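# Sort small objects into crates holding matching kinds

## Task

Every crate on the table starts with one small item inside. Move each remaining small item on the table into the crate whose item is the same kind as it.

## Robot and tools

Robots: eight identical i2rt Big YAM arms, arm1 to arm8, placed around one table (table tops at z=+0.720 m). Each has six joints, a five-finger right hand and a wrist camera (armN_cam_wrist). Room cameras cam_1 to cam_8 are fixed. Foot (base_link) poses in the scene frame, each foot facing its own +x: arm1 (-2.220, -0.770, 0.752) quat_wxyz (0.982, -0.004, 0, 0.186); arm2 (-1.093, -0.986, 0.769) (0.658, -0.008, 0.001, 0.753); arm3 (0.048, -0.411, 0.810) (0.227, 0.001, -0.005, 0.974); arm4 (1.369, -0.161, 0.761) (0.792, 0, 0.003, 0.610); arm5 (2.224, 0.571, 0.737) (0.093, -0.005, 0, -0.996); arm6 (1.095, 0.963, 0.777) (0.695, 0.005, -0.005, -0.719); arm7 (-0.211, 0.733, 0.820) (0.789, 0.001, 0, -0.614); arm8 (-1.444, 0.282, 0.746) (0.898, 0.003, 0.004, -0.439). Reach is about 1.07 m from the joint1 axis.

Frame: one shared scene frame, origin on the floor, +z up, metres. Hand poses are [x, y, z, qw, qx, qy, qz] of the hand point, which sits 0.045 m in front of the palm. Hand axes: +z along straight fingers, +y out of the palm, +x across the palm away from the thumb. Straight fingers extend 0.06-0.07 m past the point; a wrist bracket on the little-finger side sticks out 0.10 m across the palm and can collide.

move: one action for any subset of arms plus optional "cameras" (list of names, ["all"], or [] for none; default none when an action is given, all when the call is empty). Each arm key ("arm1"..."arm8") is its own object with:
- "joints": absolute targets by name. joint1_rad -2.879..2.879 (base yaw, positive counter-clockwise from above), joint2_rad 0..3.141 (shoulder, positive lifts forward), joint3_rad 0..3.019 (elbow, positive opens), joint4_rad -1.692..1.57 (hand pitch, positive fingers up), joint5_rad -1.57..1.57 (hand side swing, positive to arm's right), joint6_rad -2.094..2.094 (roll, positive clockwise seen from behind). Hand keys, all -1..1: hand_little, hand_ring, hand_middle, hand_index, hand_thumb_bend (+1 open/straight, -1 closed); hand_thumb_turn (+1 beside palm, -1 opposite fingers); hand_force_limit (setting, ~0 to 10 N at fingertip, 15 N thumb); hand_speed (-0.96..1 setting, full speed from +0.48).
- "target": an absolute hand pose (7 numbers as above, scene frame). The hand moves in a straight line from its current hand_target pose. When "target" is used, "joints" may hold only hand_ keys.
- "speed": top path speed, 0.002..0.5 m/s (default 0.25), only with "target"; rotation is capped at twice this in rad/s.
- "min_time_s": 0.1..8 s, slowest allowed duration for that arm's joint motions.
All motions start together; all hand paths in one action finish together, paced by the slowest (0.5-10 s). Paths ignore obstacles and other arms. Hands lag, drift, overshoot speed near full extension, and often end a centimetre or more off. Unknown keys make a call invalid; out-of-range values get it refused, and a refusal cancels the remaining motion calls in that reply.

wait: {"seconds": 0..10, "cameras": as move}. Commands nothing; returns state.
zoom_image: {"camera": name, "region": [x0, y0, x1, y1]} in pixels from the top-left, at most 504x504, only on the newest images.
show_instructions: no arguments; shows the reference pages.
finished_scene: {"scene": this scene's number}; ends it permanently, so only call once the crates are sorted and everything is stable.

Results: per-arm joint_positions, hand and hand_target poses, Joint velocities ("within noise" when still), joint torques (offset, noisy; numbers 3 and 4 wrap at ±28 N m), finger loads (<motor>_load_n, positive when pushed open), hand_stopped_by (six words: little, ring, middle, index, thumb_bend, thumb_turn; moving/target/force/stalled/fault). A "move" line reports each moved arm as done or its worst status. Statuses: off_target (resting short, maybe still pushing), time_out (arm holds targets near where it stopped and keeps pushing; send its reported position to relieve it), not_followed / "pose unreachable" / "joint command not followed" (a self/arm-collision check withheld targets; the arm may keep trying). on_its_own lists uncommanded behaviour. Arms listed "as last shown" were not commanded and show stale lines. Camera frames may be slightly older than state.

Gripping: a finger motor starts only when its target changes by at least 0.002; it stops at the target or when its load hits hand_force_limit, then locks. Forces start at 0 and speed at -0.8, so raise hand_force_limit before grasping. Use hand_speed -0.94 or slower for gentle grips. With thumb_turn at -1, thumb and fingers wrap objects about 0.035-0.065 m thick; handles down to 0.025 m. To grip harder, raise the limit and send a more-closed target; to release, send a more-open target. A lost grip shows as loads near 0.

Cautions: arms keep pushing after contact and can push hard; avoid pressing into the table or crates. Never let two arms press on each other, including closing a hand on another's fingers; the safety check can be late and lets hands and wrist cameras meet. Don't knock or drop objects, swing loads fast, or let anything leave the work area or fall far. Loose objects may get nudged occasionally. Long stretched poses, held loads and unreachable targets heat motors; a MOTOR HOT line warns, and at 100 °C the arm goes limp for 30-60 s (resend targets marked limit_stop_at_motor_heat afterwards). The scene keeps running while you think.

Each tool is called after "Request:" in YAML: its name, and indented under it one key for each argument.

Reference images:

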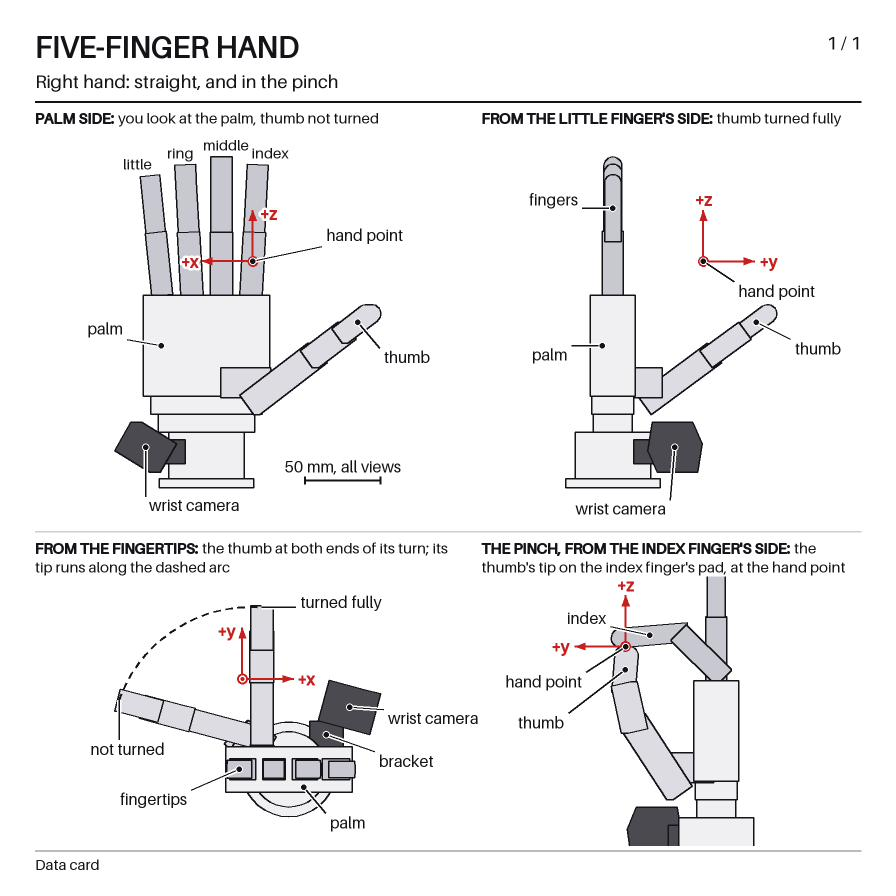

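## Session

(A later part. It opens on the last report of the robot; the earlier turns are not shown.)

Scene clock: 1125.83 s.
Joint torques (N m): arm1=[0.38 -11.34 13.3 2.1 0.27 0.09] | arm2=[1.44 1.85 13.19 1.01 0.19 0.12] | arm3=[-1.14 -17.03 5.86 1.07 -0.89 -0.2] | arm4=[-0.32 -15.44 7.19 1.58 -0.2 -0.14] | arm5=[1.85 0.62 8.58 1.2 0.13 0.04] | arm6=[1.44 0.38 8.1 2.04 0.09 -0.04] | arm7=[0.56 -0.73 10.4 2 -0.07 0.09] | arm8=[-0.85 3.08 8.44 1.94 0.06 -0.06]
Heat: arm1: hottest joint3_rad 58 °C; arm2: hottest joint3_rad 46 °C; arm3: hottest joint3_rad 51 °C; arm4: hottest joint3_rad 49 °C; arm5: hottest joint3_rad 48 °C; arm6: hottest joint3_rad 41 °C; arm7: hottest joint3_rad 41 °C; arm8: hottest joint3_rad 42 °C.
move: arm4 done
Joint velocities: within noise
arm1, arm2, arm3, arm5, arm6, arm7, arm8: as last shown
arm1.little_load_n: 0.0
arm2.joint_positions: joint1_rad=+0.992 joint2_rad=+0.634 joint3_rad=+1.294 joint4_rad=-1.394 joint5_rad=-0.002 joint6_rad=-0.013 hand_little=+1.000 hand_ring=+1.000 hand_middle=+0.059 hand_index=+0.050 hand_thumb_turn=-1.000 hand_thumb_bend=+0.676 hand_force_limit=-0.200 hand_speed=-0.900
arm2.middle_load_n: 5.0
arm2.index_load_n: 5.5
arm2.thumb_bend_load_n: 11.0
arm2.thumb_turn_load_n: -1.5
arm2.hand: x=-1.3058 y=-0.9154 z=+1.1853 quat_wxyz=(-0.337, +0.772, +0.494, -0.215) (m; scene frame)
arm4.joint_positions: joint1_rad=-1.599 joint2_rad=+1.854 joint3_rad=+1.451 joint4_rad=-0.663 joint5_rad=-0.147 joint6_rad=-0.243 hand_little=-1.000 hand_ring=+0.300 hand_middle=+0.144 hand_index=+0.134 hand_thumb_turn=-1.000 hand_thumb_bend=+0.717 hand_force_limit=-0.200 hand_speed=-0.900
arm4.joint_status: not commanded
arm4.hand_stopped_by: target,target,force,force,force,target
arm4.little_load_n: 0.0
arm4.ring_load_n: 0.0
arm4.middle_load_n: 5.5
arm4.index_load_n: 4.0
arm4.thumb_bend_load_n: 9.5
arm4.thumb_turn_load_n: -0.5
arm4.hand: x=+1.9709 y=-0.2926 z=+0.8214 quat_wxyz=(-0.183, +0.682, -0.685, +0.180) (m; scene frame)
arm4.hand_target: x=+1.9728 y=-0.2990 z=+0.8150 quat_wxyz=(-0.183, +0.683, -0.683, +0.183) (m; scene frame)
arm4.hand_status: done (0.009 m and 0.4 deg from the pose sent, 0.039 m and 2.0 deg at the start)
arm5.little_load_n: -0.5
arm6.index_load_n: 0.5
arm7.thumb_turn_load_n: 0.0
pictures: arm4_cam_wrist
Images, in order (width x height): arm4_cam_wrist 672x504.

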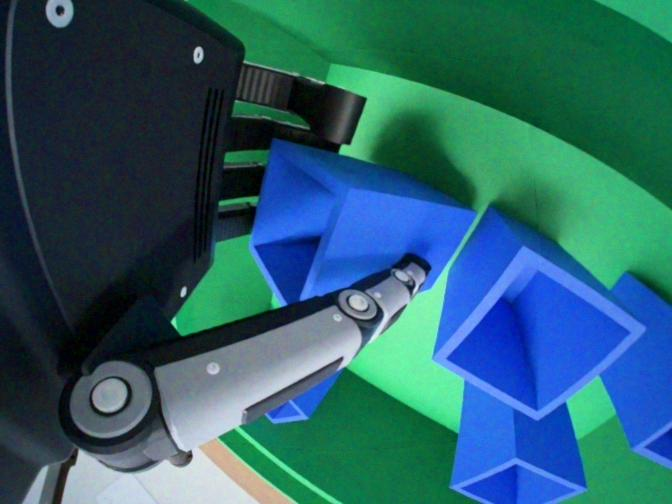

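Request:
move:
  arm1: {"target":[-1.647,-0.782,0.750,0.2309,-0.4436,0.7683,-0.3999],"speed":0.12}
  arm2: {"target":[-1.675,-0.585,0.97,0.3537,-0.6796,-0.5702,0.2968],"speed":0.25}
  arm3: {"joints":{"hand_speed":-0.9,"hand_force_limit":-0.2,"hand_index":-0.3,"hand_middle":-0.3,"hand_thumb_bend":0.0}}
  arm4: {"joints":{"hand_speed":-0.7,"hand_index":0.7,"hand_middle":0.7,"hand_thumb_bend":1.0}}
  cameras: ["arm1_cam_wrist","arm4_cam_wrist"]

Request:
move:
  arm1: {"joints":{"hand_speed":-0.9,"hand_force_limit":-0.2,"hand_index":-0.3,"hand_middle":-0.3,"hand_thumb_bend":0.0}}
  arm2: {"target":[-1.660,-0.597,0.787,0.3537,-0.6796,-0.5702,0.2968],"speed":0.12}
  arm3: {"target":[0.103,-1.005,1.03,0.2999,-0.5761,0.6746,-0.3511],"speed":0.12}
  arm4: {"target":[1.973,-0.299,1.06,0.183,-0.683,0.683,-0.183],"speed":0.15}
  cameras: ["arm1_cam_wrist","arm2_cam_wrist","arm4_cam_wrist"]

Scene clock: 1145.67 s.
Joint torques (N m): arm1=[0.56 -11.99 5.76 2.11 0.4 0.09] | arm2=[0.32 -17.03 15.24 1.55 -0.36 -0.12] | arm3=[-1.14 -17.03 5.87 1.07 -0.84 -0.2] | arm4=[-0.26 -14.97 7.5 1.61 -0.18 -0.15] | arm5=[1.9 0.67 8.55 1.17 0.13 0.04] | arm6=[1.67 0.09 8.05 2.04 0.1 -0.03] | arm7=[0.56 -0.67 10.32 1.96 -0.07 0.05] | arm8=[-0.91 3.08 8.44 1.95 0.06 -0.06]
Heat: arm1: hottest joint3_rad 60 °C; arm2: hottest joint3_rad 49 °C; arm3: hottest joint3_rad 49 °C; arm4: hottest joint3_rad 46 °C; arm5: hottest joint3_rad 47 °C; arm6: hottest joint3_rad 41 °C; arm7: hottest joint3_rad 41 °C; arm8: hottest joint3_rad 42 °C.
move: arm1 off_target; arm2 off_target; arm3 off_target; arm4 done
Joint velocities: within noise
arm1.joint_positions: joint1_rad=-0.336 joint2_rad=+1.694 joint3_rad=+0.869 joint4_rad=+0.146 joint5_rad=+0.453 joint6_rad=+0.355 hand_little=+1.000 hand_ring=+1.000 hand_middle=+0.700 hand_index=+0.700 hand_thumb_turn=-1.000 hand_thumb_bend=+1.000 hand_force_limit=-0.200 hand_speed=-0.700
arm1.joint_status: not commanded
arm1.hand_stopped_by: target,target,target,target,target,target
arm1.little_load_n: 0.0
arm1.ring_load_n: 0.0
arm1.middle_load_n: 0.0
arm1.index_load_n: 0.0
arm1.thumb_bend_load_n: 0.0
arm1.thumb_turn_load_n: 0.0
arm1.hand: x=-1.6422 y=-0.7882 z=+0.7645 quat_wxyz=(-0.236, +0.439, -0.767, +0.405) (m; scene frame)
arm1.hand_target: x=-1.6473 y=-0.7822 z=+0.7503 quat_wxyz=(-0.231, +0.444, -0.768, +0.400) (m; scene frame)
arm1.hand_status: off_target (0.017 m and 1.0 deg from the pose sent, 0.197 m and 15.0 deg at the start)
arm2.joint_positions: joint1_rad=+0.710 joint2_rad=+1.794 joint3_rad=+1.542 joint4_rad=-0.507 joint5_rad=-0.442 joint6_rad=-0.337 hand_little=+1.000 hand_ring=+1.000 hand_middle=+0.059 hand_index=+0.050 hand_thumb_turn=-1.000 hand_thumb_bend=+0.676 hand_force_limit=-0.200 hand_speed=-0.900
arm2.joint_status: not commanded
arm2.hand_stopped_by: target,target,force,force,force,target
arm2.little_load_n: 0.0
arm2.ring_load_n: 0.0
arm2.middle_load_n: 5.0
arm2.index_load_n: 6.0
arm2.thumb_bend_load_n: 11.5
arm2.thumb_turn_load_n: -2.0
arm2.hand: x=-1.6588 y=-0.6050 z=+0.9307 quat_wxyz=(-0.315, +0.700, +0.571, -0.292) (m; scene frame)
arm2.hand_target: x=-1.6725 y=-0.5868 z=+0.9706 quat_wxyz=(-0.354, +0.680, +0.570, -0.296) (m; scene frame)
arm2.hand_status: off_target (0.047 m and 5.0 deg from the pose sent, 0.540 m and 16.7 deg at the start)
arm3.joint_positions: joint1_rad=+1.918 joint2_rad=+2.081 joint3_rad=+1.582 joint4_rad=-0.993 joint5_rad=-0.958 joint6_rad=-1.495 hand_little=+1.000 hand_ring=+1.000 hand_middle=+0.199 hand_index=+0.190 hand_thumb_turn=-1.000 hand_thumb_bend=+0.747 hand_force_limit=-0.200 hand_speed=-0.900
arm3.joint_status: hand_middle off_target (ended at +0.199, target -0.300); hand_index off_target (ended at +0.190, target -0.300); hand_thumb_bend off_target (ended at +0.747, target +0.000); the others done
arm3.hand_stopped_by: target,target,force,force,force,target
arm3.little_load_n: 0.0
arm3.ring_load_n: 0.0
arm3.middle_load_n: 3.5
arm3.index_load_n: 6.0
arm3.thumb_bend_load_n: 9.5
arm3.thumb_turn_load_n: 0.0
arm3.hand: x=+0.1079 y=-1.0060 z=+0.8136 quat_wxyz=(+0.298, -0.578, +0.673, -0.352) (m; scene frame)
arm3.hand_target: x=+0.1031 y=-1.0047 z=+0.8003 quat_wxyz=(+0.300, -0.576, +0.674, -0.351) (m; scene frame)
arm3.hand_status: not commanded
arm4.joint_positions: joint1_rad=-1.599 joint2_rad=+1.854 joint3_rad=+1.451 joint4_rad=-0.662 joint5_rad=-0.147 joint6_rad=-0.244 hand_little=-1.000 hand_ring=+0.300 hand_middle=+0.700 hand_index=+0.700 hand_thumb_turn=-1.000 hand_thumb_bend=+1.000 hand_force_limit=-0.200 hand_speed=-0.700
arm4.joint_status: all done
arm4.hand_stopped_by: target,target,target,target,target,target
arm4.little_load_n: 0.0
arm4.ring_load_n: 0.0
arm4.middle_load_n: 0.0
arm4.index_load_n: 0.0
arm4.thumb_bend_load_n: 0.0
arm4.thumb_turn_load_n: 0.0
arm4.hand: x=+1.9712 y=-0.2926 z=+0.8215 quat_wxyz=(-0.183, +0.682, -0.684, +0.181) (m; scene frame)
arm4.hand_target: x=+1.9728 y=-0.2989 z=+0.8150 quat_wxyz=(-0.183, +0.683, -0.683, +0.183) (m; scene frame)
arm4.hand_status: not commanded
arm5, arm6, arm7, arm8: as last shown
arm5.little_load_n: 0.0
arm6.index_load_n: 0.0
pictures: arm1_cam_wrist, arm4_cam_wrist
Images, in order (width x height): arm1_cam_wrist 672x504, arm4_cam_wrist 672x504.

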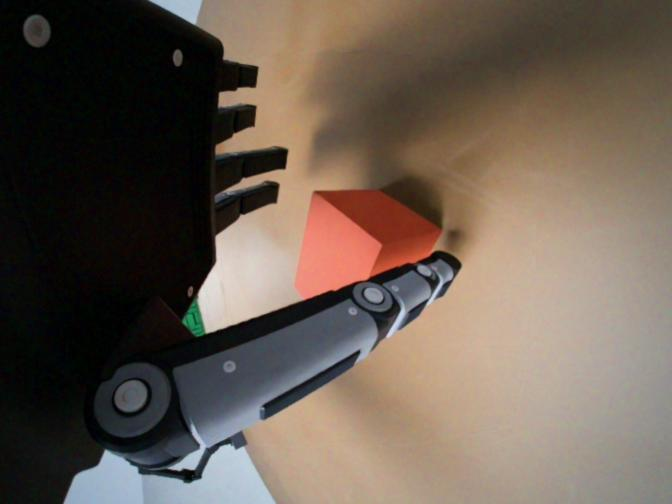

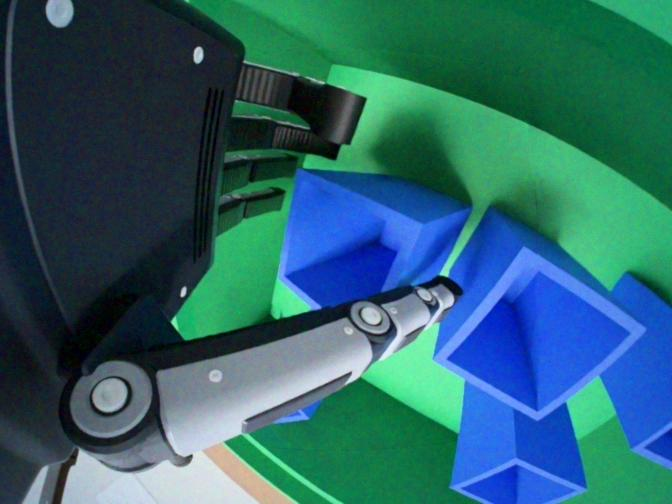

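Scene clock: 1149.90 s.
Joint torques (N m): arm1=[0.38 -11.93 5.75 2.07 0.39 0.1] | arm2=[0.15 -17.2 8.16 2.11 -0.35 -0.12] | arm3=[-1.14 -18.37 11.45 -0.29 -0.83 -0.15] | arm4=[0.26 -15.33 11.48 0.59 -0.27 -0.08] | arm5=[1.9 0.56 8.58 1.16 0.13 0.04] | arm6=[1.32 0.32 8.06 2.09 0.08 -0.04] | arm7=[0.32 -0.44 10.43 1.99 -0.05 0.03] | arm8=[-0.91 3.08 8.44 1.95 0.06 -0.06]
Heat: arm1: hottest joint3_rad 59 °C; arm2: hottest joint3_rad 48 °C; arm3: hottest joint3_rad 50 °C; arm4: hottest joint3_rad 47 °C; arm5: hottest joint3_rad 47 °C; arm6: hottest joint3_rad 41 °C; arm7: hottest joint3_rad 41 °C; arm8: hottest joint3_rad 42 °C.
move: arm1 off_target; arm2 off_target; arm3 off_target; arm4 off_target
Joint velocities: within noise
arm1.joint_positions: joint1_rad=-0.336 joint2_rad=+1.694 joint3_rad=+0.869 joint4_rad=+0.146 joint5_rad=+0.453 joint6_rad=+0.355 hand_little=+1.000 hand_ring=+1.000 hand_middle=+0.069 hand_index=+0.032 hand_thumb_turn=-1.000 hand_thumb_bend=+0.669 hand_force_limit=-0.200 hand_speed=-0.900
arm1.joint_status: hand_middle off_target (ended at +0.069, target -0.300); hand_index off_target (ended at +0.032, target -0.300); hand_thumb_bend off_target (ended at +0.669, target +0.000); the others done
arm1.hand_stopped_by: target,target,force,force,force,target
arm1.little_load_n: 0.0
arm1.ring_load_n: 0.0
arm1.middle_load_n: 3.0
arm1.index_load_n: 5.0
arm1.thumb_bend_load_n: 9.5
arm1.thumb_turn_load_n: 0.0
arm1.hand: x=-1.6422 y=-0.7882 z=+0.7646 quat_wxyz=(-0.236, +0.439, -0.767, +0.405) (m; scene frame)
arm1.hand_target: x=-1.6473 y=-0.7822 z=+0.7503 quat_wxyz=(-0.231, +0.444, -0.768, +0.400) (m; scene frame)
arm1.hand_status: not commanded
arm2.joint_positions: joint1_rad=+0.709 joint2_rad=+1.948 joint3_rad=+1.312 joint4_rad=-0.073 joint5_rad=-0.445 joint6_rad=-0.338 hand_little=+1.000 hand_ring=+1.000 hand_middle=+0.059 hand_index=+0.050 hand_thumb_turn=-1.000 hand_thumb_bend=+0.676 hand_force_limit=-0.200 hand_speed=-0.900
arm2.joint_status: not commanded
arm2.hand_stopped_by: target,target,force,force,force,target
arm2.little_load_n: 0.0
arm2.ring_load_n: 0.0
arm2.middle_load_n: 4.5
arm2.index_load_n: 6.0
arm2.thumb_bend_load_n: 11.5
arm2.thumb_turn_load_n: -2.0
arm2.hand: x=-1.6577 y=-0.6062 z=+0.7789 quat_wxyz=(-0.337, +0.688, +0.570, -0.296) (m; scene frame)
arm2.hand_target: x=-1.6598 y=-0.5971 z=+0.7872 quat_wxyz=(-0.354, +0.680, +0.570, -0.297) (m; scene frame)
arm2.hand_status: off_target (0.012 m and 2.1 deg from the pose sent, 0.144 m and 5.0 deg at the start)
arm3.joint_positions: joint1_rad=+1.918 joint2_rad=+1.930 joint3_rad=+1.865 joint4_rad=-1.487 joint5_rad=-0.958 joint6_rad=-1.497 hand_little=+1.000 hand_ring=+1.000 hand_middle=+0.199 hand_index=+0.190 hand_thumb_turn=-1.000 hand_thumb_bend=+0.747 hand_force_limit=-0.200 hand_speed=-0.900
arm3.joint_status: not commanded
arm3.hand_stopped_by: target,target,force,force,force,target
arm3.little_load_n: 0.0
arm3.ring_load_n: 0.0
arm3.middle_load_n: 4.0
arm3.index_load_n: 5.5
arm3.thumb_bend_load_n: 9.5
arm3.thumb_turn_load_n: 0.0
arm3.hand: x=+0.1094 y=-0.9924 z=+1.0065 quat_wxyz=(+0.318, -0.569, +0.681, -0.334) (m; scene frame)
arm3.hand_target: x=+0.1031 y=-1.0037 z=+1.0301 quat_wxyz=(+0.299, -0.576, +0.675, -0.351) (m; scene frame)
arm3.hand_status: off_target (0.027 m and 3.1 deg from the pose sent, 0.217 m and 0.4 deg at the start)
arm4.joint_positions: joint1_rad=-1.601 joint2_rad=+1.786 joint3_rad=+1.947 joint4_rad=-1.259 joint5_rad=-0.148 joint6_rad=-0.245 hand_little=-1.000 hand_ring=+0.300 hand_middle=+0.700 hand_index=+0.700 hand_thumb_turn=-1.000 hand_thumb_bend=+1.000 hand_force_limit=-0.200 hand_speed=-0.700
arm4.joint_status: not commanded
arm4.hand_stopped_by: target,target,target,target,target,target
arm4.little_load_n: 0.0
arm4.ring_load_n: 0.0
arm4.middle_load_n: 0.0
arm4.index_load_n: 0.0
arm4.thumb_bend_load_n: -0.5
arm4.thumb_turn_load_n: 0.0
arm4.hand: x=+1.9651 y=-0.2909 z=+1.0413 quat_wxyz=(-0.175, +0.684, -0.688, +0.167) (m; scene frame)
arm4.hand_target: x=+1.9721 y=-0.2988 z=+1.0597 quat_wxyz=(-0.183, +0.683, -0.683, +0.183) (m; scene frame)
arm4.hand_status: off_target (0.022 m and 2.2 deg from the pose sent, 0.239 m and 0.3 deg at the start)
arm5, arm6, arm7, arm8: as last shown
arm8.little_load_n: 0.5
pictures: arm1_cam_wrist, arm2_cam_wrist, arm4_cam_wrist
Images, in order (width x height): arm1_cam_wrist 672x504, arm2_cam_wrist 672x504, arm4_cam_wrist 672x504.

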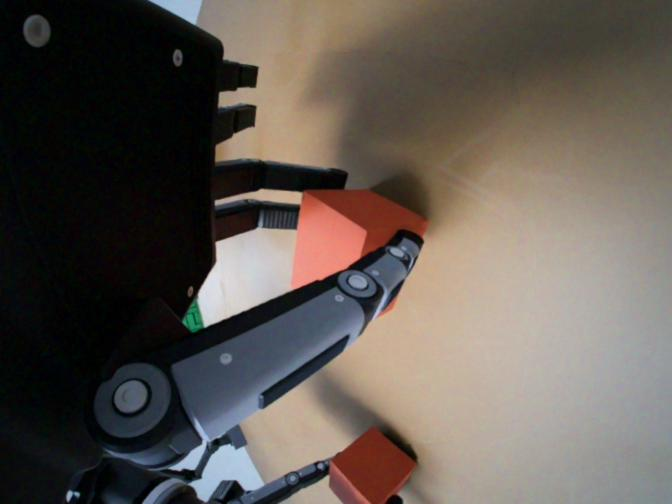

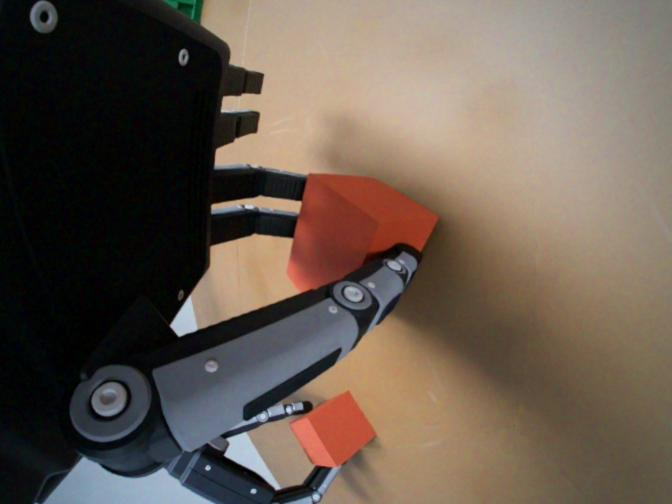

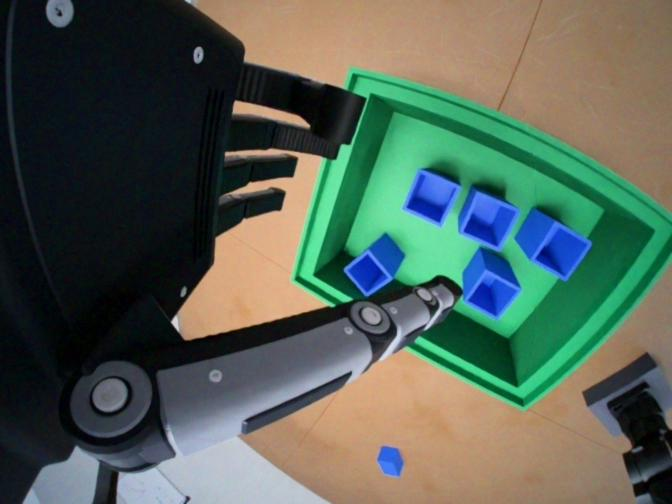

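Request:
move:
  arm1: {"target": [-1.642, -0.788, 0.97, 0.2309, -0.4436, 0.7683, -0.3999]}
  arm2: {"joints": {"hand_speed": -0.6, "hand_index": 0.7, "hand_middle": 0.7, "hand_thumb_bend": 1}}
  arm3: {"joints": {"joint1_rad": -2.0, "joint2_rad": 0.63, "joint3_rad": 1.35, "joint4_rad": -1.4, "joint5_rad": 0, "joint6_rad": 0, "hand_little": -1, "hand_ring": 0.3}, "min_time_s": 6}
  arm4: {"joints": {"joint1_rad": -0.1, "joint2_rad": 0.63, "joint3_rad": 1.35, "joint4_rad": -1.4, "joint5_rad": 0, "joint6_rad": 0, "hand_little": 1, "hand_ring": 1}, "min_time_s": 5}
  cameras: ["arm2_cam_wrist", "arm1_cam_wrist", "arm3_cam_wrist"]

Scene clock: 1177.27 s.
Joint torques (N m): arm1=[-1.2 -11.58 13.44 1.35 0.16 -0.04] | arm2=[0.21 -17.26 8.17 1.98 -0.29 -0.12] | arm3=[-1.03 -0.26 6.17 3.18 0.13 0.02] | arm4=[0.67 1.08 6.38 1.35 0.15 0.07] | arm5=[1.9 0.67 8.57 1.17 0.13 0.04] | arm6=[1.38 0.26 8.03 2.09 0.08 -0.03] | arm7=[0.56 -1.03 10.41 1.94 -0.09 0.06] | arm8=[-0.91 3.08 8.44 1.94 0.06 -0.06]
Heat: arm1: hottest joint3_rad 54 °C; arm2: hottest joint3_rad 43 °C; arm3: hottest joint3_rad 55 °C; arm4: hottest joint3_rad 49 °C; arm5: hottest joint3_rad 46 °C; arm6: hottest joint3_rad 41 °C; arm7: hottest joint3_rad 41 °C; arm8: hottest joint3_rad 42 °C.
move: arm1 moving; arm2 done; arm3 off_target; arm4 done
Joint velocities: within noise
arm1.joint_positions: joint1_rad=-0.336 joint2_rad=+1.397 joint3_rad=+1.106 joint4_rad=-0.451 joint5_rad=+0.446 joint6_rad=+0.352 hand_little=+1.000 hand_ring=+1.000 hand_middle=+0.069 hand_index=+0.032 hand_thumb_turn=-1.000 hand_thumb_bend=+0.669 hand_force_limit=-0.200 hand_speed=-0.900
arm1.joint_status: not commanded
arm1.hand_stopped_by: target,target,force,force,force,target
arm1.little_load_n: 0.0
arm1.ring_load_n: 0.0
arm1.middle_load_n: 3.0
arm1.index_load_n: 5.0
arm1.thumb_bend_load_n: 9.5
arm1.thumb_turn_load_n: 0.0
arm1.hand: x=-1.6614 y=-0.7861 z=+0.9414 quat_wxyz=(-0.212, +0.454, -0.773, +0.390) (m; scene frame)
arm1.hand_target: x=-1.6437 y=-0.7880 z=+0.9703 quat_wxyz=(-0.231, +0.443, -0.768, +0.400) (m; scene frame)
arm1.hand_status: moving (0.035 m and 2.7 deg from the pose sent, 0.205 m and 1.0 deg at the start)
arm2.joint_positions: joint1_rad=+0.709 joint2_rad=+1.948 joint3_rad=+1.312 joint4_rad=-0.069 joint5_rad=-0.446 joint6_rad=-0.339 hand_little=+1.000 hand_ring=+1.000 hand_middle=+0.700 hand_index=+0.700 hand_thumb_turn=-1.000 hand_thumb_bend=+1.000 hand_force_limit=-0.200 hand_speed=-0.600
arm2.joint_status: all done
arm2.hand_stopped_by: target,target,target,target,target,target
arm2.little_load_n: 0.0
arm2.ring_load_n: 0.0
arm2.middle_load_n: 0.0
arm2.index_load_n: 0.0
arm2.thumb_bend_load_n: 0.0
arm2.thumb_turn_load_n: 0.0
arm2.hand: x=-1.6583 y=-0.6059 z=+0.7794 quat_wxyz=(-0.339, +0.687, +0.571, -0.296) (m; scene frame)
arm2.hand_target: x=-1.6598 y=-0.5970 z=+0.7872 quat_wxyz=(-0.354, +0.680, +0.570, -0.297) (m; scene frame)
arm2.hand_status: not commanded
arm3.joint_positions: joint1_rad=-1.993 joint2_rad=+0.637 joint3_rad=+1.357 joint4_rad=-1.425 joint5_rad=-0.003 joint6_rad=-0.010 hand_little=+0.145 hand_ring=+0.300 hand_middle=+0.199 hand_index=+0.190 hand_thumb_turn=-1.000 hand_thumb_bend=+0.748 hand_force_limit=-0.200 hand_speed=-0.900
arm3.joint_status: hand_little off_target (ended at +0.145, target -1.000); the others done
arm3.hand_stopped_by: force,target,force,force,force,target
arm3.little_load_n: 5.0
arm3.ring_load_n: 0.5
arm3.middle_load_n: 1.0
arm3.index_load_n: 4.5
arm3.thumb_bend_load_n: 12.0
arm3.thumb_turn_load_n: 4.0
arm3.hand: x=+0.1896 y=-0.2587 z=+1.2544 quat_wxyz=(-0.384, +0.821, -0.382, +0.178) (m; scene frame)
arm3.hand_target: x=+0.1936 y=-0.2573 z=+1.2567 quat_wxyz=(-0.394, +0.813, -0.388, +0.183) (m; scene frame)
arm3.hand_status: not commanded
arm4.joint_positions: joint1_rad=-0.108 joint2_rad=+0.634 joint3_rad=+1.354 joint4_rad=-1.391 joint5_rad=-0.003 joint6_rad=-0.012 hand_little=+1.000 hand_ring=+1.000 hand_middle=+0.700 hand_index=+0.700 hand_thumb_turn=-1.000 hand_thumb_bend=+1.000 hand_force_limit=-0.200 hand_speed=-0.700
arm4.joint_status: all done
arm4.hand_stopped_by: target,target,target,target,target,target
arm4.little_load_n: 0.0
arm4.ring_load_n: -0.5
arm4.middle_load_n: 0.0
arm4.index_load_n: 0.0
arm4.thumb_bend_load_n: 0.0
arm4.thumb_turn_load_n: 0.0
arm4.hand: x=+1.4205 y=+0.0536 z=+1.2074 quat_wxyz=(-0.425, +0.888, -0.159, +0.078) (m; scene frame)
arm4.hand_target: x=+1.4176 y=+0.0514 z=+1.2053 quat_wxyz=(-0.422, +0.889, -0.161, +0.075) (m; scene frame)
arm4.hand_status: not commanded
arm5, arm6, arm7, arm8: as last shown
arm8.little_load_n: 0.0
arm8.index_load_n: 0.5
pictures: arm1_cam_wrist, arm2_cam_wrist, arm3_cam_wrist
Images, in order (width x height): arm1_cam_wrist 672x504, arm2_cam_wrist 672x504, arm3_cam_wrist 672x504.

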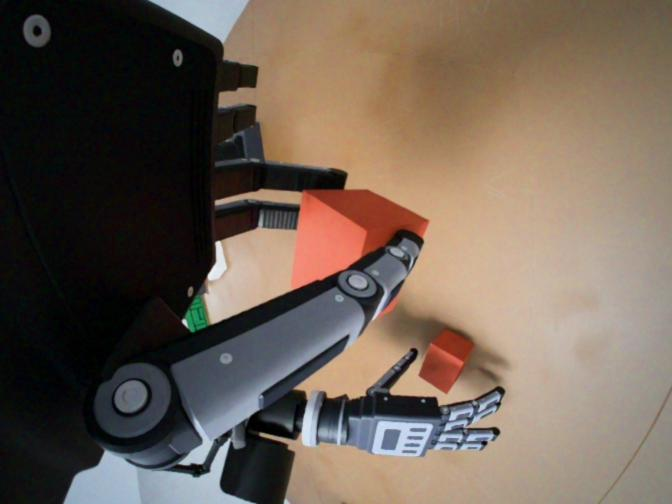

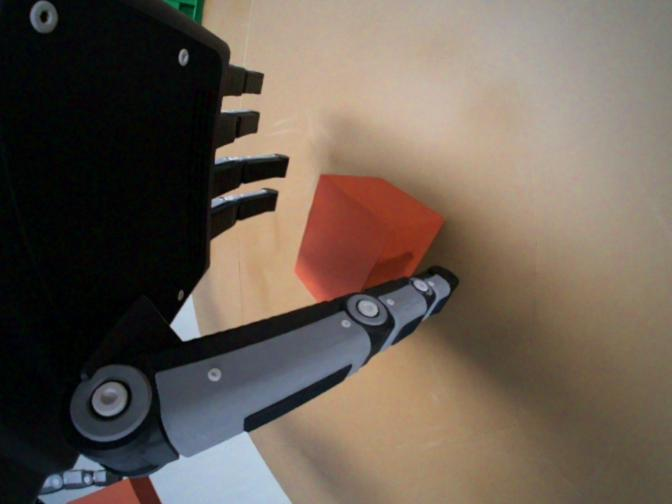

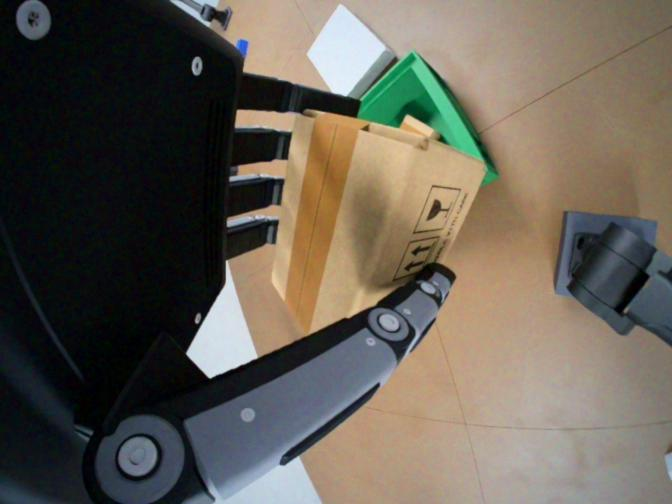

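Request:
move:
  arm1: {"joints": {"joint1_rad": 1.6, "joint2_rad": 0.63, "joint3_rad": 1.35, "joint4_rad": -1.4, "joint5_rad": 0, "joint6_rad": 0, "hand_little": -1, "hand_ring": 0.3}, "min_time_s": 6}
  arm2: {"target": [-1.66, -0.597, 0.97, 0.3537, -0.6796, -0.5702, 0.2968]}
  arm3: {"target": [0.40, -0.22, 1.05, 0.2588, -0.9659, 0, 0]}
  arm4: {"target": [1.62, 0.47, 0.97, 0.4226, -0.8120, 0.3573, -0.1860]}
  cameras: ["arm2_cam_wrist", "arm1_cam_wrist", "arm3_cam_wrist", "arm4_cam_wrist"]

Scene clock: 1192.70 s.
Joint torques (N m): arm1=[0.5 0.56 11.73 1.4 -0.14 -0.05] | arm2=[0.26 -17.79 14.58 0.83 -0.26 -0.11] | arm3=[-0.56 -9.64 11.75 0.08 -0.41 -0.18] | arm4=[1.08 -13.98 11.47 2.02 0.41 0.13] | arm5=[2.08 0.62 8.58 1.14 0.13 0.02] | arm6=[1.49 0.21 8.01 2.06 0.09 -0.03] | arm7=[0.15 -0.73 10.35 2.13 -0.05 0.05] | arm8=[-0.85 3.08 8.44 1.95 0.06 -0.06]
Heat: arm1: hottest joint3_rad 56 °C; arm2: hottest joint3_rad 43 °C; arm3: hottest joint3_rad 54 °C; arm4: hottest joint3_rad 49 °C; arm5: hottest joint3_rad 45 °C; arm6: hottest joint3_rad 41 °C; arm7: hottest joint3_rad 41 °C; arm8: hottest joint3_rad 42 °C.
move: arm1 done; arm2 moving; arm3 moving; arm4 moving
Joint velocities: within noise
arm1.joint_positions: joint1_rad=+1.589 joint2_rad=+0.636 joint3_rad=+1.296 joint4_rad=-1.394 joint5_rad=+0.003 joint6_rad=+0.005 hand_little=-0.994 hand_ring=+0.300 hand_middle=+0.069 hand_index=+0.032 hand_thumb_turn=-1.000 hand_thumb_bend=+0.669 hand_force_limit=-0.200 hand_speed=-0.900
arm1.joint_status: all done
arm1.hand_stopped_by: moving,target,force,force,force,target
arm1.little_load_n: 0.0
arm1.ring_load_n: 0.0
arm1.middle_load_n: 3.0
arm1.index_load_n: 5.0
arm1.thumb_bend_load_n: 9.5
arm1.thumb_turn_load_n: 0.0
arm1.hand: x=-2.3318 y=-0.5764 z=+1.1702 quat_wxyz=(-0.395, +0.898, +0.175, -0.079) (m; scene frame)
arm1.hand_target: x=-2.3325 y=-0.5818 z=+1.1950 quat_wxyz=(-0.418, +0.886, +0.181, -0.087) (m; scene frame)
arm1.hand_status: not commanded
arm2.joint_positions: joint1_rad=+0.709 joint2_rad=+1.762 joint3_rad=+1.481 joint4_rad=-0.469 joint5_rad=-0.446 joint6_rad=-0.339 hand_little=+1.000 hand_ring=+1.000 hand_middle=+0.700 hand_index=+0.700 hand_thumb_turn=-1.000 hand_thumb_bend=+1.000 hand_force_limit=-0.200 hand_speed=-0.600
arm2.joint_status: not commanded
arm2.hand_stopped_by: target,target,target,target,target,target
arm2.little_load_n: 0.0
arm2.ring_load_n: 0.0
arm2.middle_load_n: 0.0
arm2.index_load_n: 0.0
arm2.thumb_bend_load_n: 0.0
arm2.thumb_turn_load_n: 0.0
arm2.hand: x=-1.6495 y=-0.6133 z=+0.9269 quat_wxyz=(-0.320, +0.696, +0.572, -0.294) (m; scene frame)
arm2.hand_target: x=-1.6581 y=-0.5984 z=+0.9700 quat_wxyz=(-0.354, +0.680, +0.570, -0.296) (m; scene frame)
arm2.hand_status: moving (0.047 m and 4.4 deg from the pose sent, 0.191 m and 1.9 deg at the start)
arm3.joint_positions: joint1_rad=-2.306 joint2_rad=+1.366 joint3_rad=+1.300 joint4_rad=-1.337 joint5_rad=-0.474 joint6_rad=-1.137 hand_little=+0.145 hand_ring=+0.300 hand_middle=+0.199 hand_index=+0.190 hand_thumb_turn=-1.000 hand_thumb_bend=+0.748 hand_force_limit=-0.200 hand_speed=-0.900
arm3.joint_status: not commanded
arm3.hand_stopped_by: force,target,force,force,force,target
arm3.little_load_n: 5.0
arm3.ring_load_n: 0.0
arm3.middle_load_n: 1.0
arm3.index_load_n: 4.5
arm3.thumb_bend_load_n: 11.5
arm3.thumb_turn_load_n: 4.0
arm3.hand: x=+0.3856 y=-0.2241 z=+1.0313 quat_wxyz=(-0.252, +0.967, -0.007, -0.017) (m; scene frame)
arm3.hand_target: x=+0.3991 y=-0.2203 z=+1.0498 quat_wxyz=(-0.259, +0.966, +0.000, +0.000) (m; scene frame)
arm3.hand_status: moving (0.024 m and 2.3 deg from the pose sent, 0.296 m and 53.5 deg at the start)
arm4.joint_positions: joint1_rad=-0.078 joint2_rad=+1.641 joint3_rad=+1.378 joint4_rad=-0.458 joint5_rad=+0.404 joint6_rad=+0.291 hand_little=+1.000 hand_ring=+1.000 hand_middle=+0.700 hand_index=+0.700 hand_thumb_turn=-1.000 hand_thumb_bend=+1.000 hand_force_limit=-0.200 hand_speed=-0.700
arm4.joint_status: not commanded
arm4.hand_stopped_by: target,target,target,target,target,target
arm4.little_load_n: 0.0
arm4.ring_load_n: 0.0
arm4.middle_load_n: 0.0
arm4.index_load_n: 0.0
arm4.thumb_bend_load_n: 0.0
arm4.thumb_turn_load_n: 0.0
arm4.hand: x=+1.6182 y=+0.4481 z=+0.9461 quat_wxyz=(-0.397, +0.825, -0.354, +0.190) (m; scene frame)
arm4.hand_target: x=+1.6194 y=+0.4684 z=+0.9705 quat_wxyz=(-0.423, +0.812, -0.357, +0.186) (m; scene frame)
arm4.hand_status: moving (0.032 m and 3.3 deg from the pose sent, 0.519 m and 27.3 deg at the start)
arm5.joint_positions: joint1_rad=-0.015 joint2_rad=+0.635 joint3_rad=+1.354 joint4_rad=-1.394 joint5_rad=-0.003 joint6_rad=-0.009 hand_little=+1.000 hand_ring=+1.000 hand_middle=+0.700 hand_index=+0.700 hand_thumb_turn=-1.000 hand_thumb_bend=+1.000 hand_force_limit=-0.200 hand_speed=-0.600
arm5.joint_status: not commanded
arm5.hand_stopped_by: target,target,target,target,target,target
arm5.little_load_n: 0.0
arm5.ring_load_n: 0.0
arm5.middle_load_n: 0.0
arm5.index_load_n: 0.0
arm5.thumb_bend_load_n: 0.0
arm5.thumb_turn_load_n: 0.0
arm5.hand: x=+2.0199 y=+0.5043 z=+1.1858 quat_wxyz=(+0.282, -0.575, -0.691, +0.334) (m; scene frame)
arm5.hand_target: x=+2.0234 y=+0.5016 z=+1.1841 quat_wxyz=(+0.278, -0.574, -0.694, +0.335) (m; scene frame)
arm5.hand_status: not commanded
arm6.joint_positions: joint1_rad=+0.158 joint2_rad=+0.617 joint3_rad=+1.346 joint4_rad=-1.226 joint5_rad=+0.123 joint6_rad=-1.438 hand_little=+1.000 hand_ring=+1.000 hand_middle=+1.000 hand_index=+1.000 hand_thumb_turn=+1.000 hand_thumb_bend=+1.000 hand_force_limit=+0.000 hand_speed=-0.800
arm6.joint_status: not commanded
arm6.hand_stopped_by: target,target,target,target,target,target
arm6.little_load_n: 0.0
arm6.ring_load_n: 0.0
arm6.middle_load_n: 0.0
arm6.index_load_n: 0.0
arm6.thumb_bend_load_n: 0.0
arm6.thumb_turn_load_n: 0.0
arm6.hand: x=+1.0394 y=+0.7070 z=+1.2777 quat_wxyz=(+0.349, +0.579, -0.634, +0.375) (m; scene frame)
arm6.hand_target: x=+1.0391 y=+0.7082 z=+1.2905 quat_wxyz=(+0.356, +0.573, -0.630, +0.385) (m; scene frame)
arm6.hand_status: not commanded
arm7.joint_positions: joint1_rad=-0.389 joint2_rad=+0.647 joint3_rad=+1.338 joint4_rad=-1.438 joint5_rad=-0.120 joint6_rad=-1.352 hand_little=+1.000 hand_ring=+1.000 hand_middle=+1.000 hand_index=+1.000 hand_thumb_turn=+1.000 hand_thumb_bend=+1.000 hand_force_limit=+0.000 hand_speed=-0.800
arm7.joint_status: not commanded
arm7.hand_stopped_by: target,target,target,target,target,target
arm7.little_load_n: 0.0
arm7.ring_load_n: 0.0
arm7.middle_load_n: 0.0
arm7.index_load_n: 0.0
arm7.thumb_bend_load_n: 0.0
arm7.thumb_turn_load_n: 0.0
arm7.hand: x=-0.2721 y=+0.5129 z=+1.2583 quat_wxyz=(+0.230, +0.540, -0.739, +0.330) (m; scene frame)
arm7.hand_target: x=-0.2721 y=+0.5130 z=+1.2669 quat_wxyz=(+0.237, +0.538, -0.735, +0.337) (m; scene frame)
arm7.hand_status: not commanded
arm8.joint_positions: joint1_rad=+0.337 joint2_rad=+0.576 joint3_rad=+1.350 joint4_rad=-1.192 joint5_rad=+0.072 joint6_rad=-1.074 hand_little=+1.000 hand_ring=+1.000 hand_middle=+1.000 hand_index=+1.000 hand_thumb_turn=+1.000 hand_thumb_bend=+1.000 hand_force_limit=+0.000 hand_speed=-0.800
arm8.joint_status: not commanded
arm8.hand_stopped_by: target,target,target,target,target,target
arm8.little_load_n: 0.0
arm8.ring_load_n: 0.0
arm8.middle_load_n: 0.0
arm8.index_load_n: 0.0
arm8.thumb_bend_load_n: 0.0
arm8.thumb_turn_load_n: 0.0
arm8.hand: x=-1.2728 y=+0.1065 z=+1.2457 quat_wxyz=(+0.049, +0.713, -0.446, +0.539) (m; scene frame)
arm8.hand_target: x=-1.2743 y=+0.1075 z=+1.2545 quat_wxyz=(+0.049, +0.708, -0.443, +0.548) (m; scene frame)
arm8.hand_status: not commanded
pictures: arm1_cam_wrist, arm2_cam_wrist, arm3_cam_wrist, arm4_cam_wrist
Images, in order (width x height): arm1_cam_wrist 672x504, arm2_cam_wrist 672x504, arm3_cam_wrist 672x504, arm4_cam_wrist 672x504.

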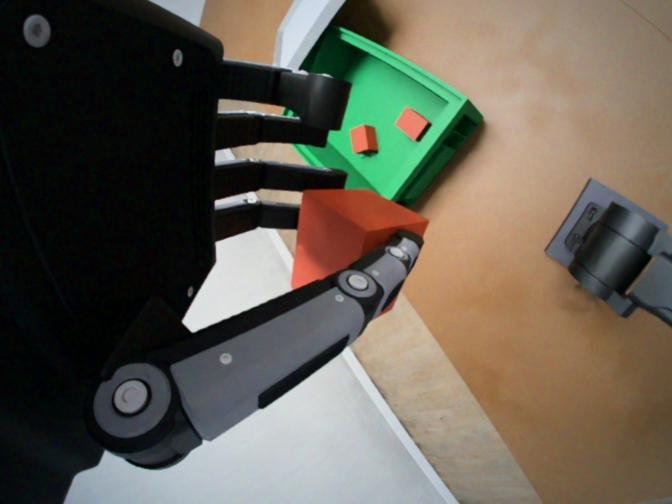

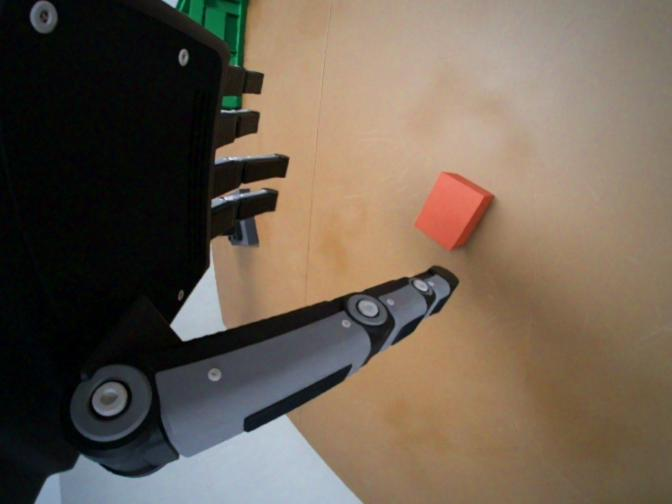

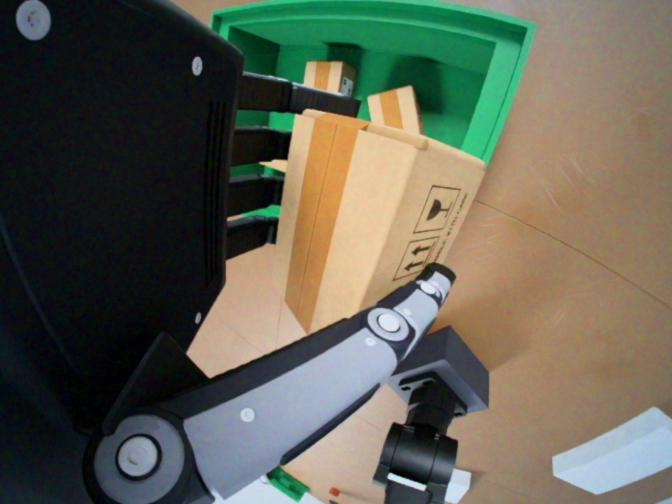

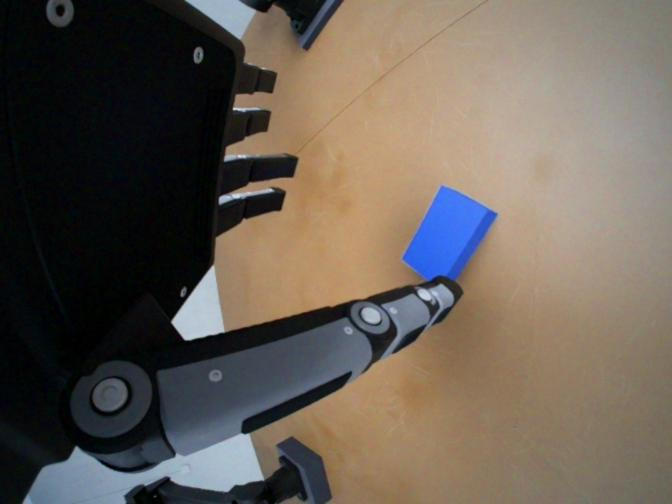

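Request:
move:
  arm1: {"target": [-2.305, -0.185, 1.04, 0.2432, -0.9076, 0.3304, -0.0885]}
  arm2: {"joints": {"joint1_rad": -1.95, "joint2_rad": 0.63, "joint3_rad": 1.35, "joint4_rad": -1.4, "joint5_rad": 0, "joint6_rad": 0, "hand_little": 1, "hand_ring": 1}, "min_time_s": 6}
  arm4: {"target": [1.614, 0.470, 0.767, 0.4226, -0.8120, 0.3573, -0.1860]}
  cameras: ["arm1_cam_wrist", "arm4_cam_wrist", "cam_3", "cam_4", "cam_7"]

Scene clock: 1219.63 s.
Joint torques (N m): arm1=[-1.38 -14.39 13.29 0.7 0.44 0.11] | arm2=[0.15 2.55 7.39 1.02 0.2 0.11] | arm3=[-0.56 -9.64 11.75 0.08 -0.41 -0.18] | arm4=[1.44 -14.51 6.64 2.33 0.42 0.11] | arm5=[1.85 0.62 8.54 1.18 0.13 0.04] | arm6=[1.44 0.26 8.09 2.07 0.09 -0.03] | arm7=[0.21 -1.55 10.29 1.85 -0.09 0.07] | arm8=[-0.91 3.02 8.44 1.95 0.06 -0.06]
Heat: arm1: hottest joint3_rad 56 °C; arm2: hottest joint3_rad 45 °C; arm3: hottest joint3_rad 57 °C; arm4: hottest joint3_rad 51 °C; arm5: hottest joint3_rad 45 °C; arm6: hottest joint3_rad 41 °C; arm7: hottest joint3_rad 41 °C; arm8: hottest joint3_rad 42 °C.
move: arm1 off_target; arm2 done; arm4 done
Joint velocities: within noise
arm1.joint_positions: joint1_rad=+1.375 joint2_rad=+1.658 joint3_rad=+1.772 joint4_rad=-1.354 joint5_rad=+0.388 joint6_rad=+0.786 hand_little=-1.000 hand_ring=+0.300 hand_middle=+0.069 hand_index=+0.032 hand_thumb_turn=-1.000 hand_thumb_bend=+0.669 hand_force_limit=-0.200 hand_speed=-0.900
arm1.joint_status: not commanded
arm1.hand_stopped_by: target,target,force,force,force,target
arm1.little_load_n: 0.0
arm1.ring_load_n: 0.0
arm1.middle_load_n: 3.0
arm1.index_load_n: 5.5
arm1.thumb_bend_load_n: 9.5
arm1.thumb_turn_load_n: 0.0
arm1.hand: x=-2.3080 y=-0.2018 z=+1.0227 quat_wxyz=(-0.228, +0.915, -0.319, +0.096) (m; scene frame)
arm1.hand_target: x=-2.3048 y=-0.1861 z=+1.0398 quat_wxyz=(-0.244, +0.908, -0.330, +0.088) (m; scene frame)
arm1.hand_status: off_target (0.024 m and 2.5 deg from the pose sent, 0.413 m and 64.3 deg at the start)
arm2.joint_positions: joint1_rad=-1.942 joint2_rad=+0.633 joint3_rad=+1.354 joint4_rad=-1.392 joint5_rad=-0.003 joint6_rad=-0.012 hand_little=+1.000 hand_ring=+1.000 hand_middle=+0.700 hand_index=+0.700 hand_thumb_turn=-1.000 hand_thumb_bend=+1.000 hand_force_limit=-0.200 hand_speed=-0.600
arm2.joint_status: all done
arm2.hand_stopped_by: target,target,target,target,target,target
arm2.little_load_n: 0.0
arm2.ring_load_n: 0.0
arm2.middle_load_n: 0.0
arm2.index_load_n: -0.5
arm2.thumb_bend_load_n: 0.0
arm2.thumb_turn_load_n: 0.0
arm2.hand: x=-0.8803 y=-1.0022 z=+1.2190 quat_wxyz=(-0.268, +0.562, -0.700, +0.349) (m; scene frame)
arm2.hand_target: x=-0.8826 y=-1.0031 z=+1.2165 quat_wxyz=(-0.266, +0.556, -0.708, +0.346) (m; scene frame)
arm2.hand_status: not commanded
arm3, arm5, arm6, arm7, arm8: as last shown
arm3.thumb_bend_load_n: 12.0
arm3.thumb_turn_load_n: 3.5
arm4.joint_positions: joint1_rad=-0.070 joint2_rad=+1.880 joint3_rad=+1.173 joint4_rad=+0.034 joint5_rad=+0.411 joint6_rad=+0.297 hand_little=+1.000 hand_ring=+1.000 hand_middle=+0.700 hand_index=+0.700 hand_thumb_turn=-1.000 hand_thumb_bend=+1.000 hand_force_limit=-0.200 hand_speed=-0.700
arm4.joint_status: not commanded
arm4.hand_stopped_by: target,target,target,target,target,target
arm4.little_load_n: 0.0
arm4.ring_load_n: 0.0
arm4.middle_load_n: 0.0
arm4.index_load_n: 0.0
arm4.thumb_bend_load_n: 0.0
arm4.thumb_turn_load_n: 0.0
arm4.hand: x=+1.6189 y=+0.4657 z=+0.7735 quat_wxyz=(-0.420, +0.813, -0.356, +0.189) (m; scene frame)
arm4.hand_target: x=+1.6140 y=+0.4697 z=+0.7669 quat_wxyz=(-0.422, +0.812, -0.357, +0.186) (m; scene frame)
arm4.hand_status: done (0.009 m and 0.5 deg from the pose sent, 0.180 m and 3.4 deg at the start)
arm7.index_load_n: 0.5
pictures: arm1_cam_wrist, arm4_cam_wrist, cam_3, cam_4, cam_7
Images, in order (width x height): arm1_cam_wrist 672x504, arm4_cam_wrist 672x504, cam_3 672x504, cam_4 672x504, cam_7 672x504.

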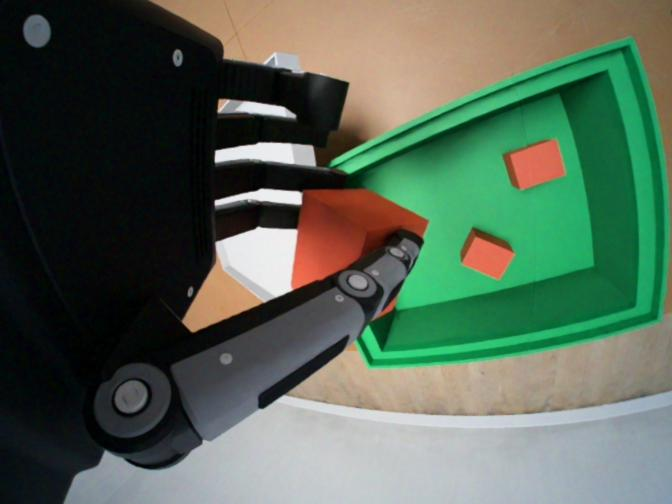

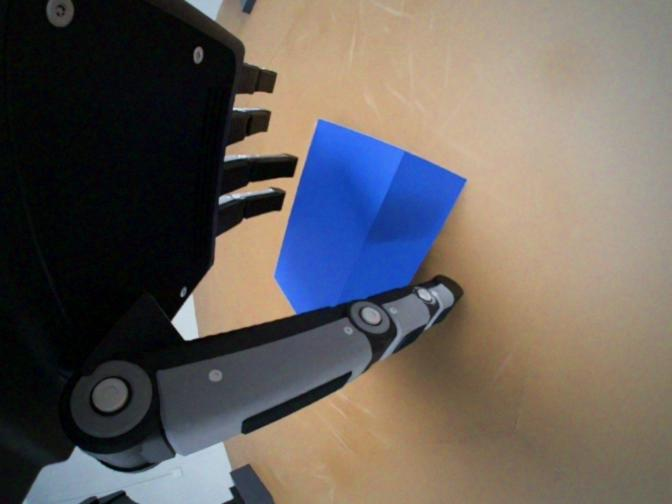

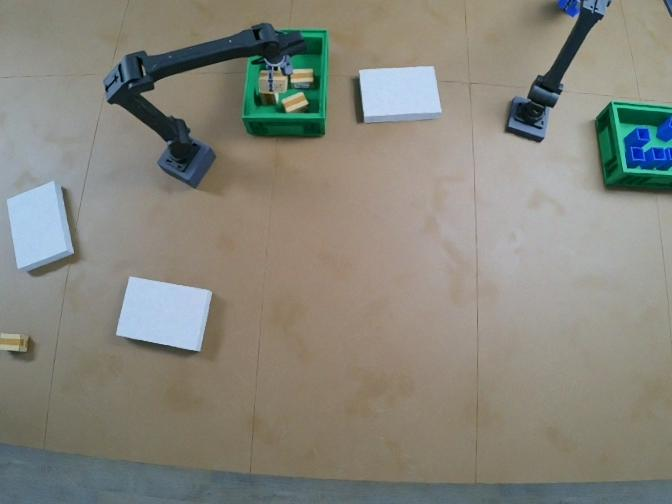

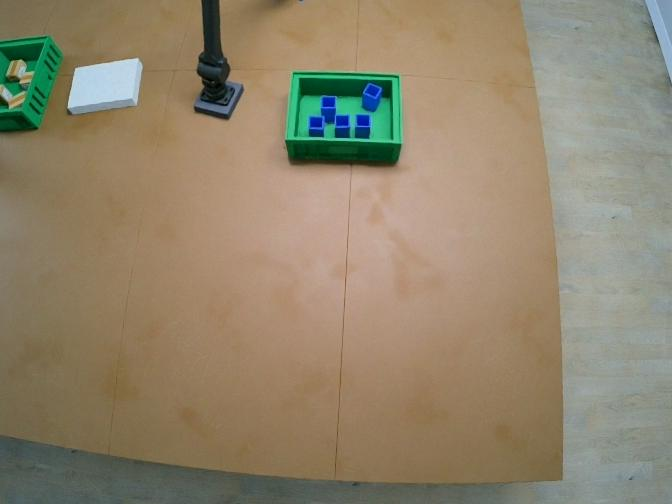

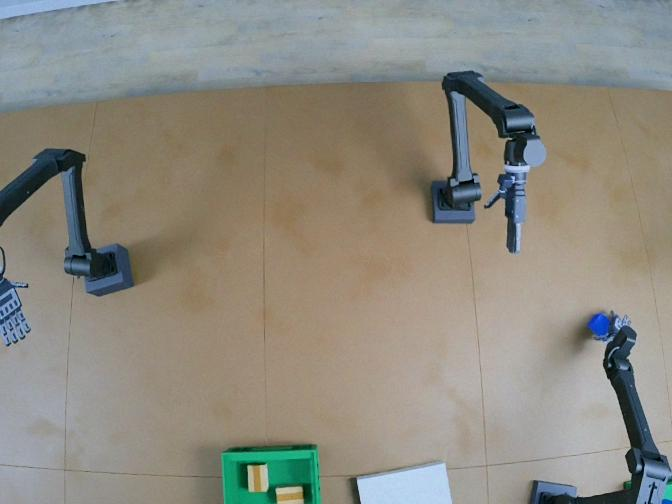

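Request:
zoom_image:
  camera: "cam_4"
  region: [0, 20, 100, 140]

Request:
zoom_image:
  camera: "cam_3"
  region: [225, 10, 345, 150]

Request:
zoom_image:
  camera: "cam_4"
  region: [270, 60, 420, 170]

Scaled by 4.200.

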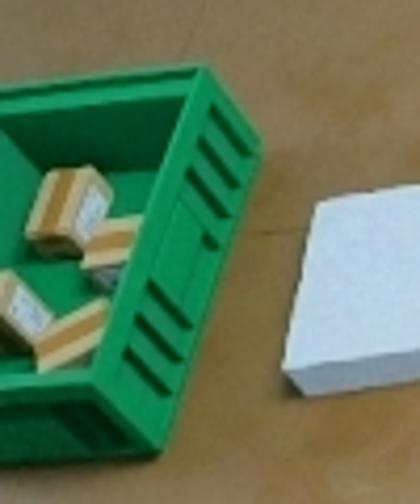

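Scaled by 3.600.

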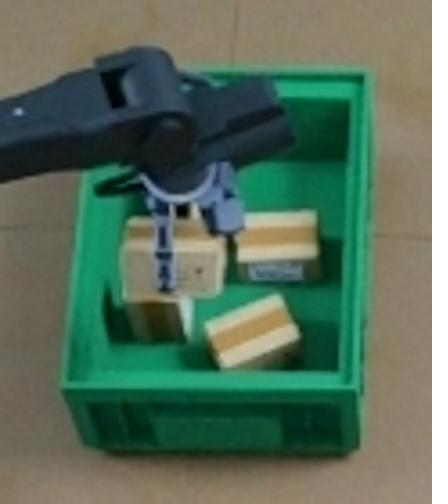

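Scaled by 3.360.

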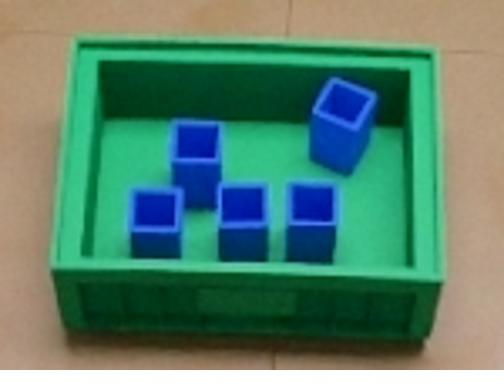

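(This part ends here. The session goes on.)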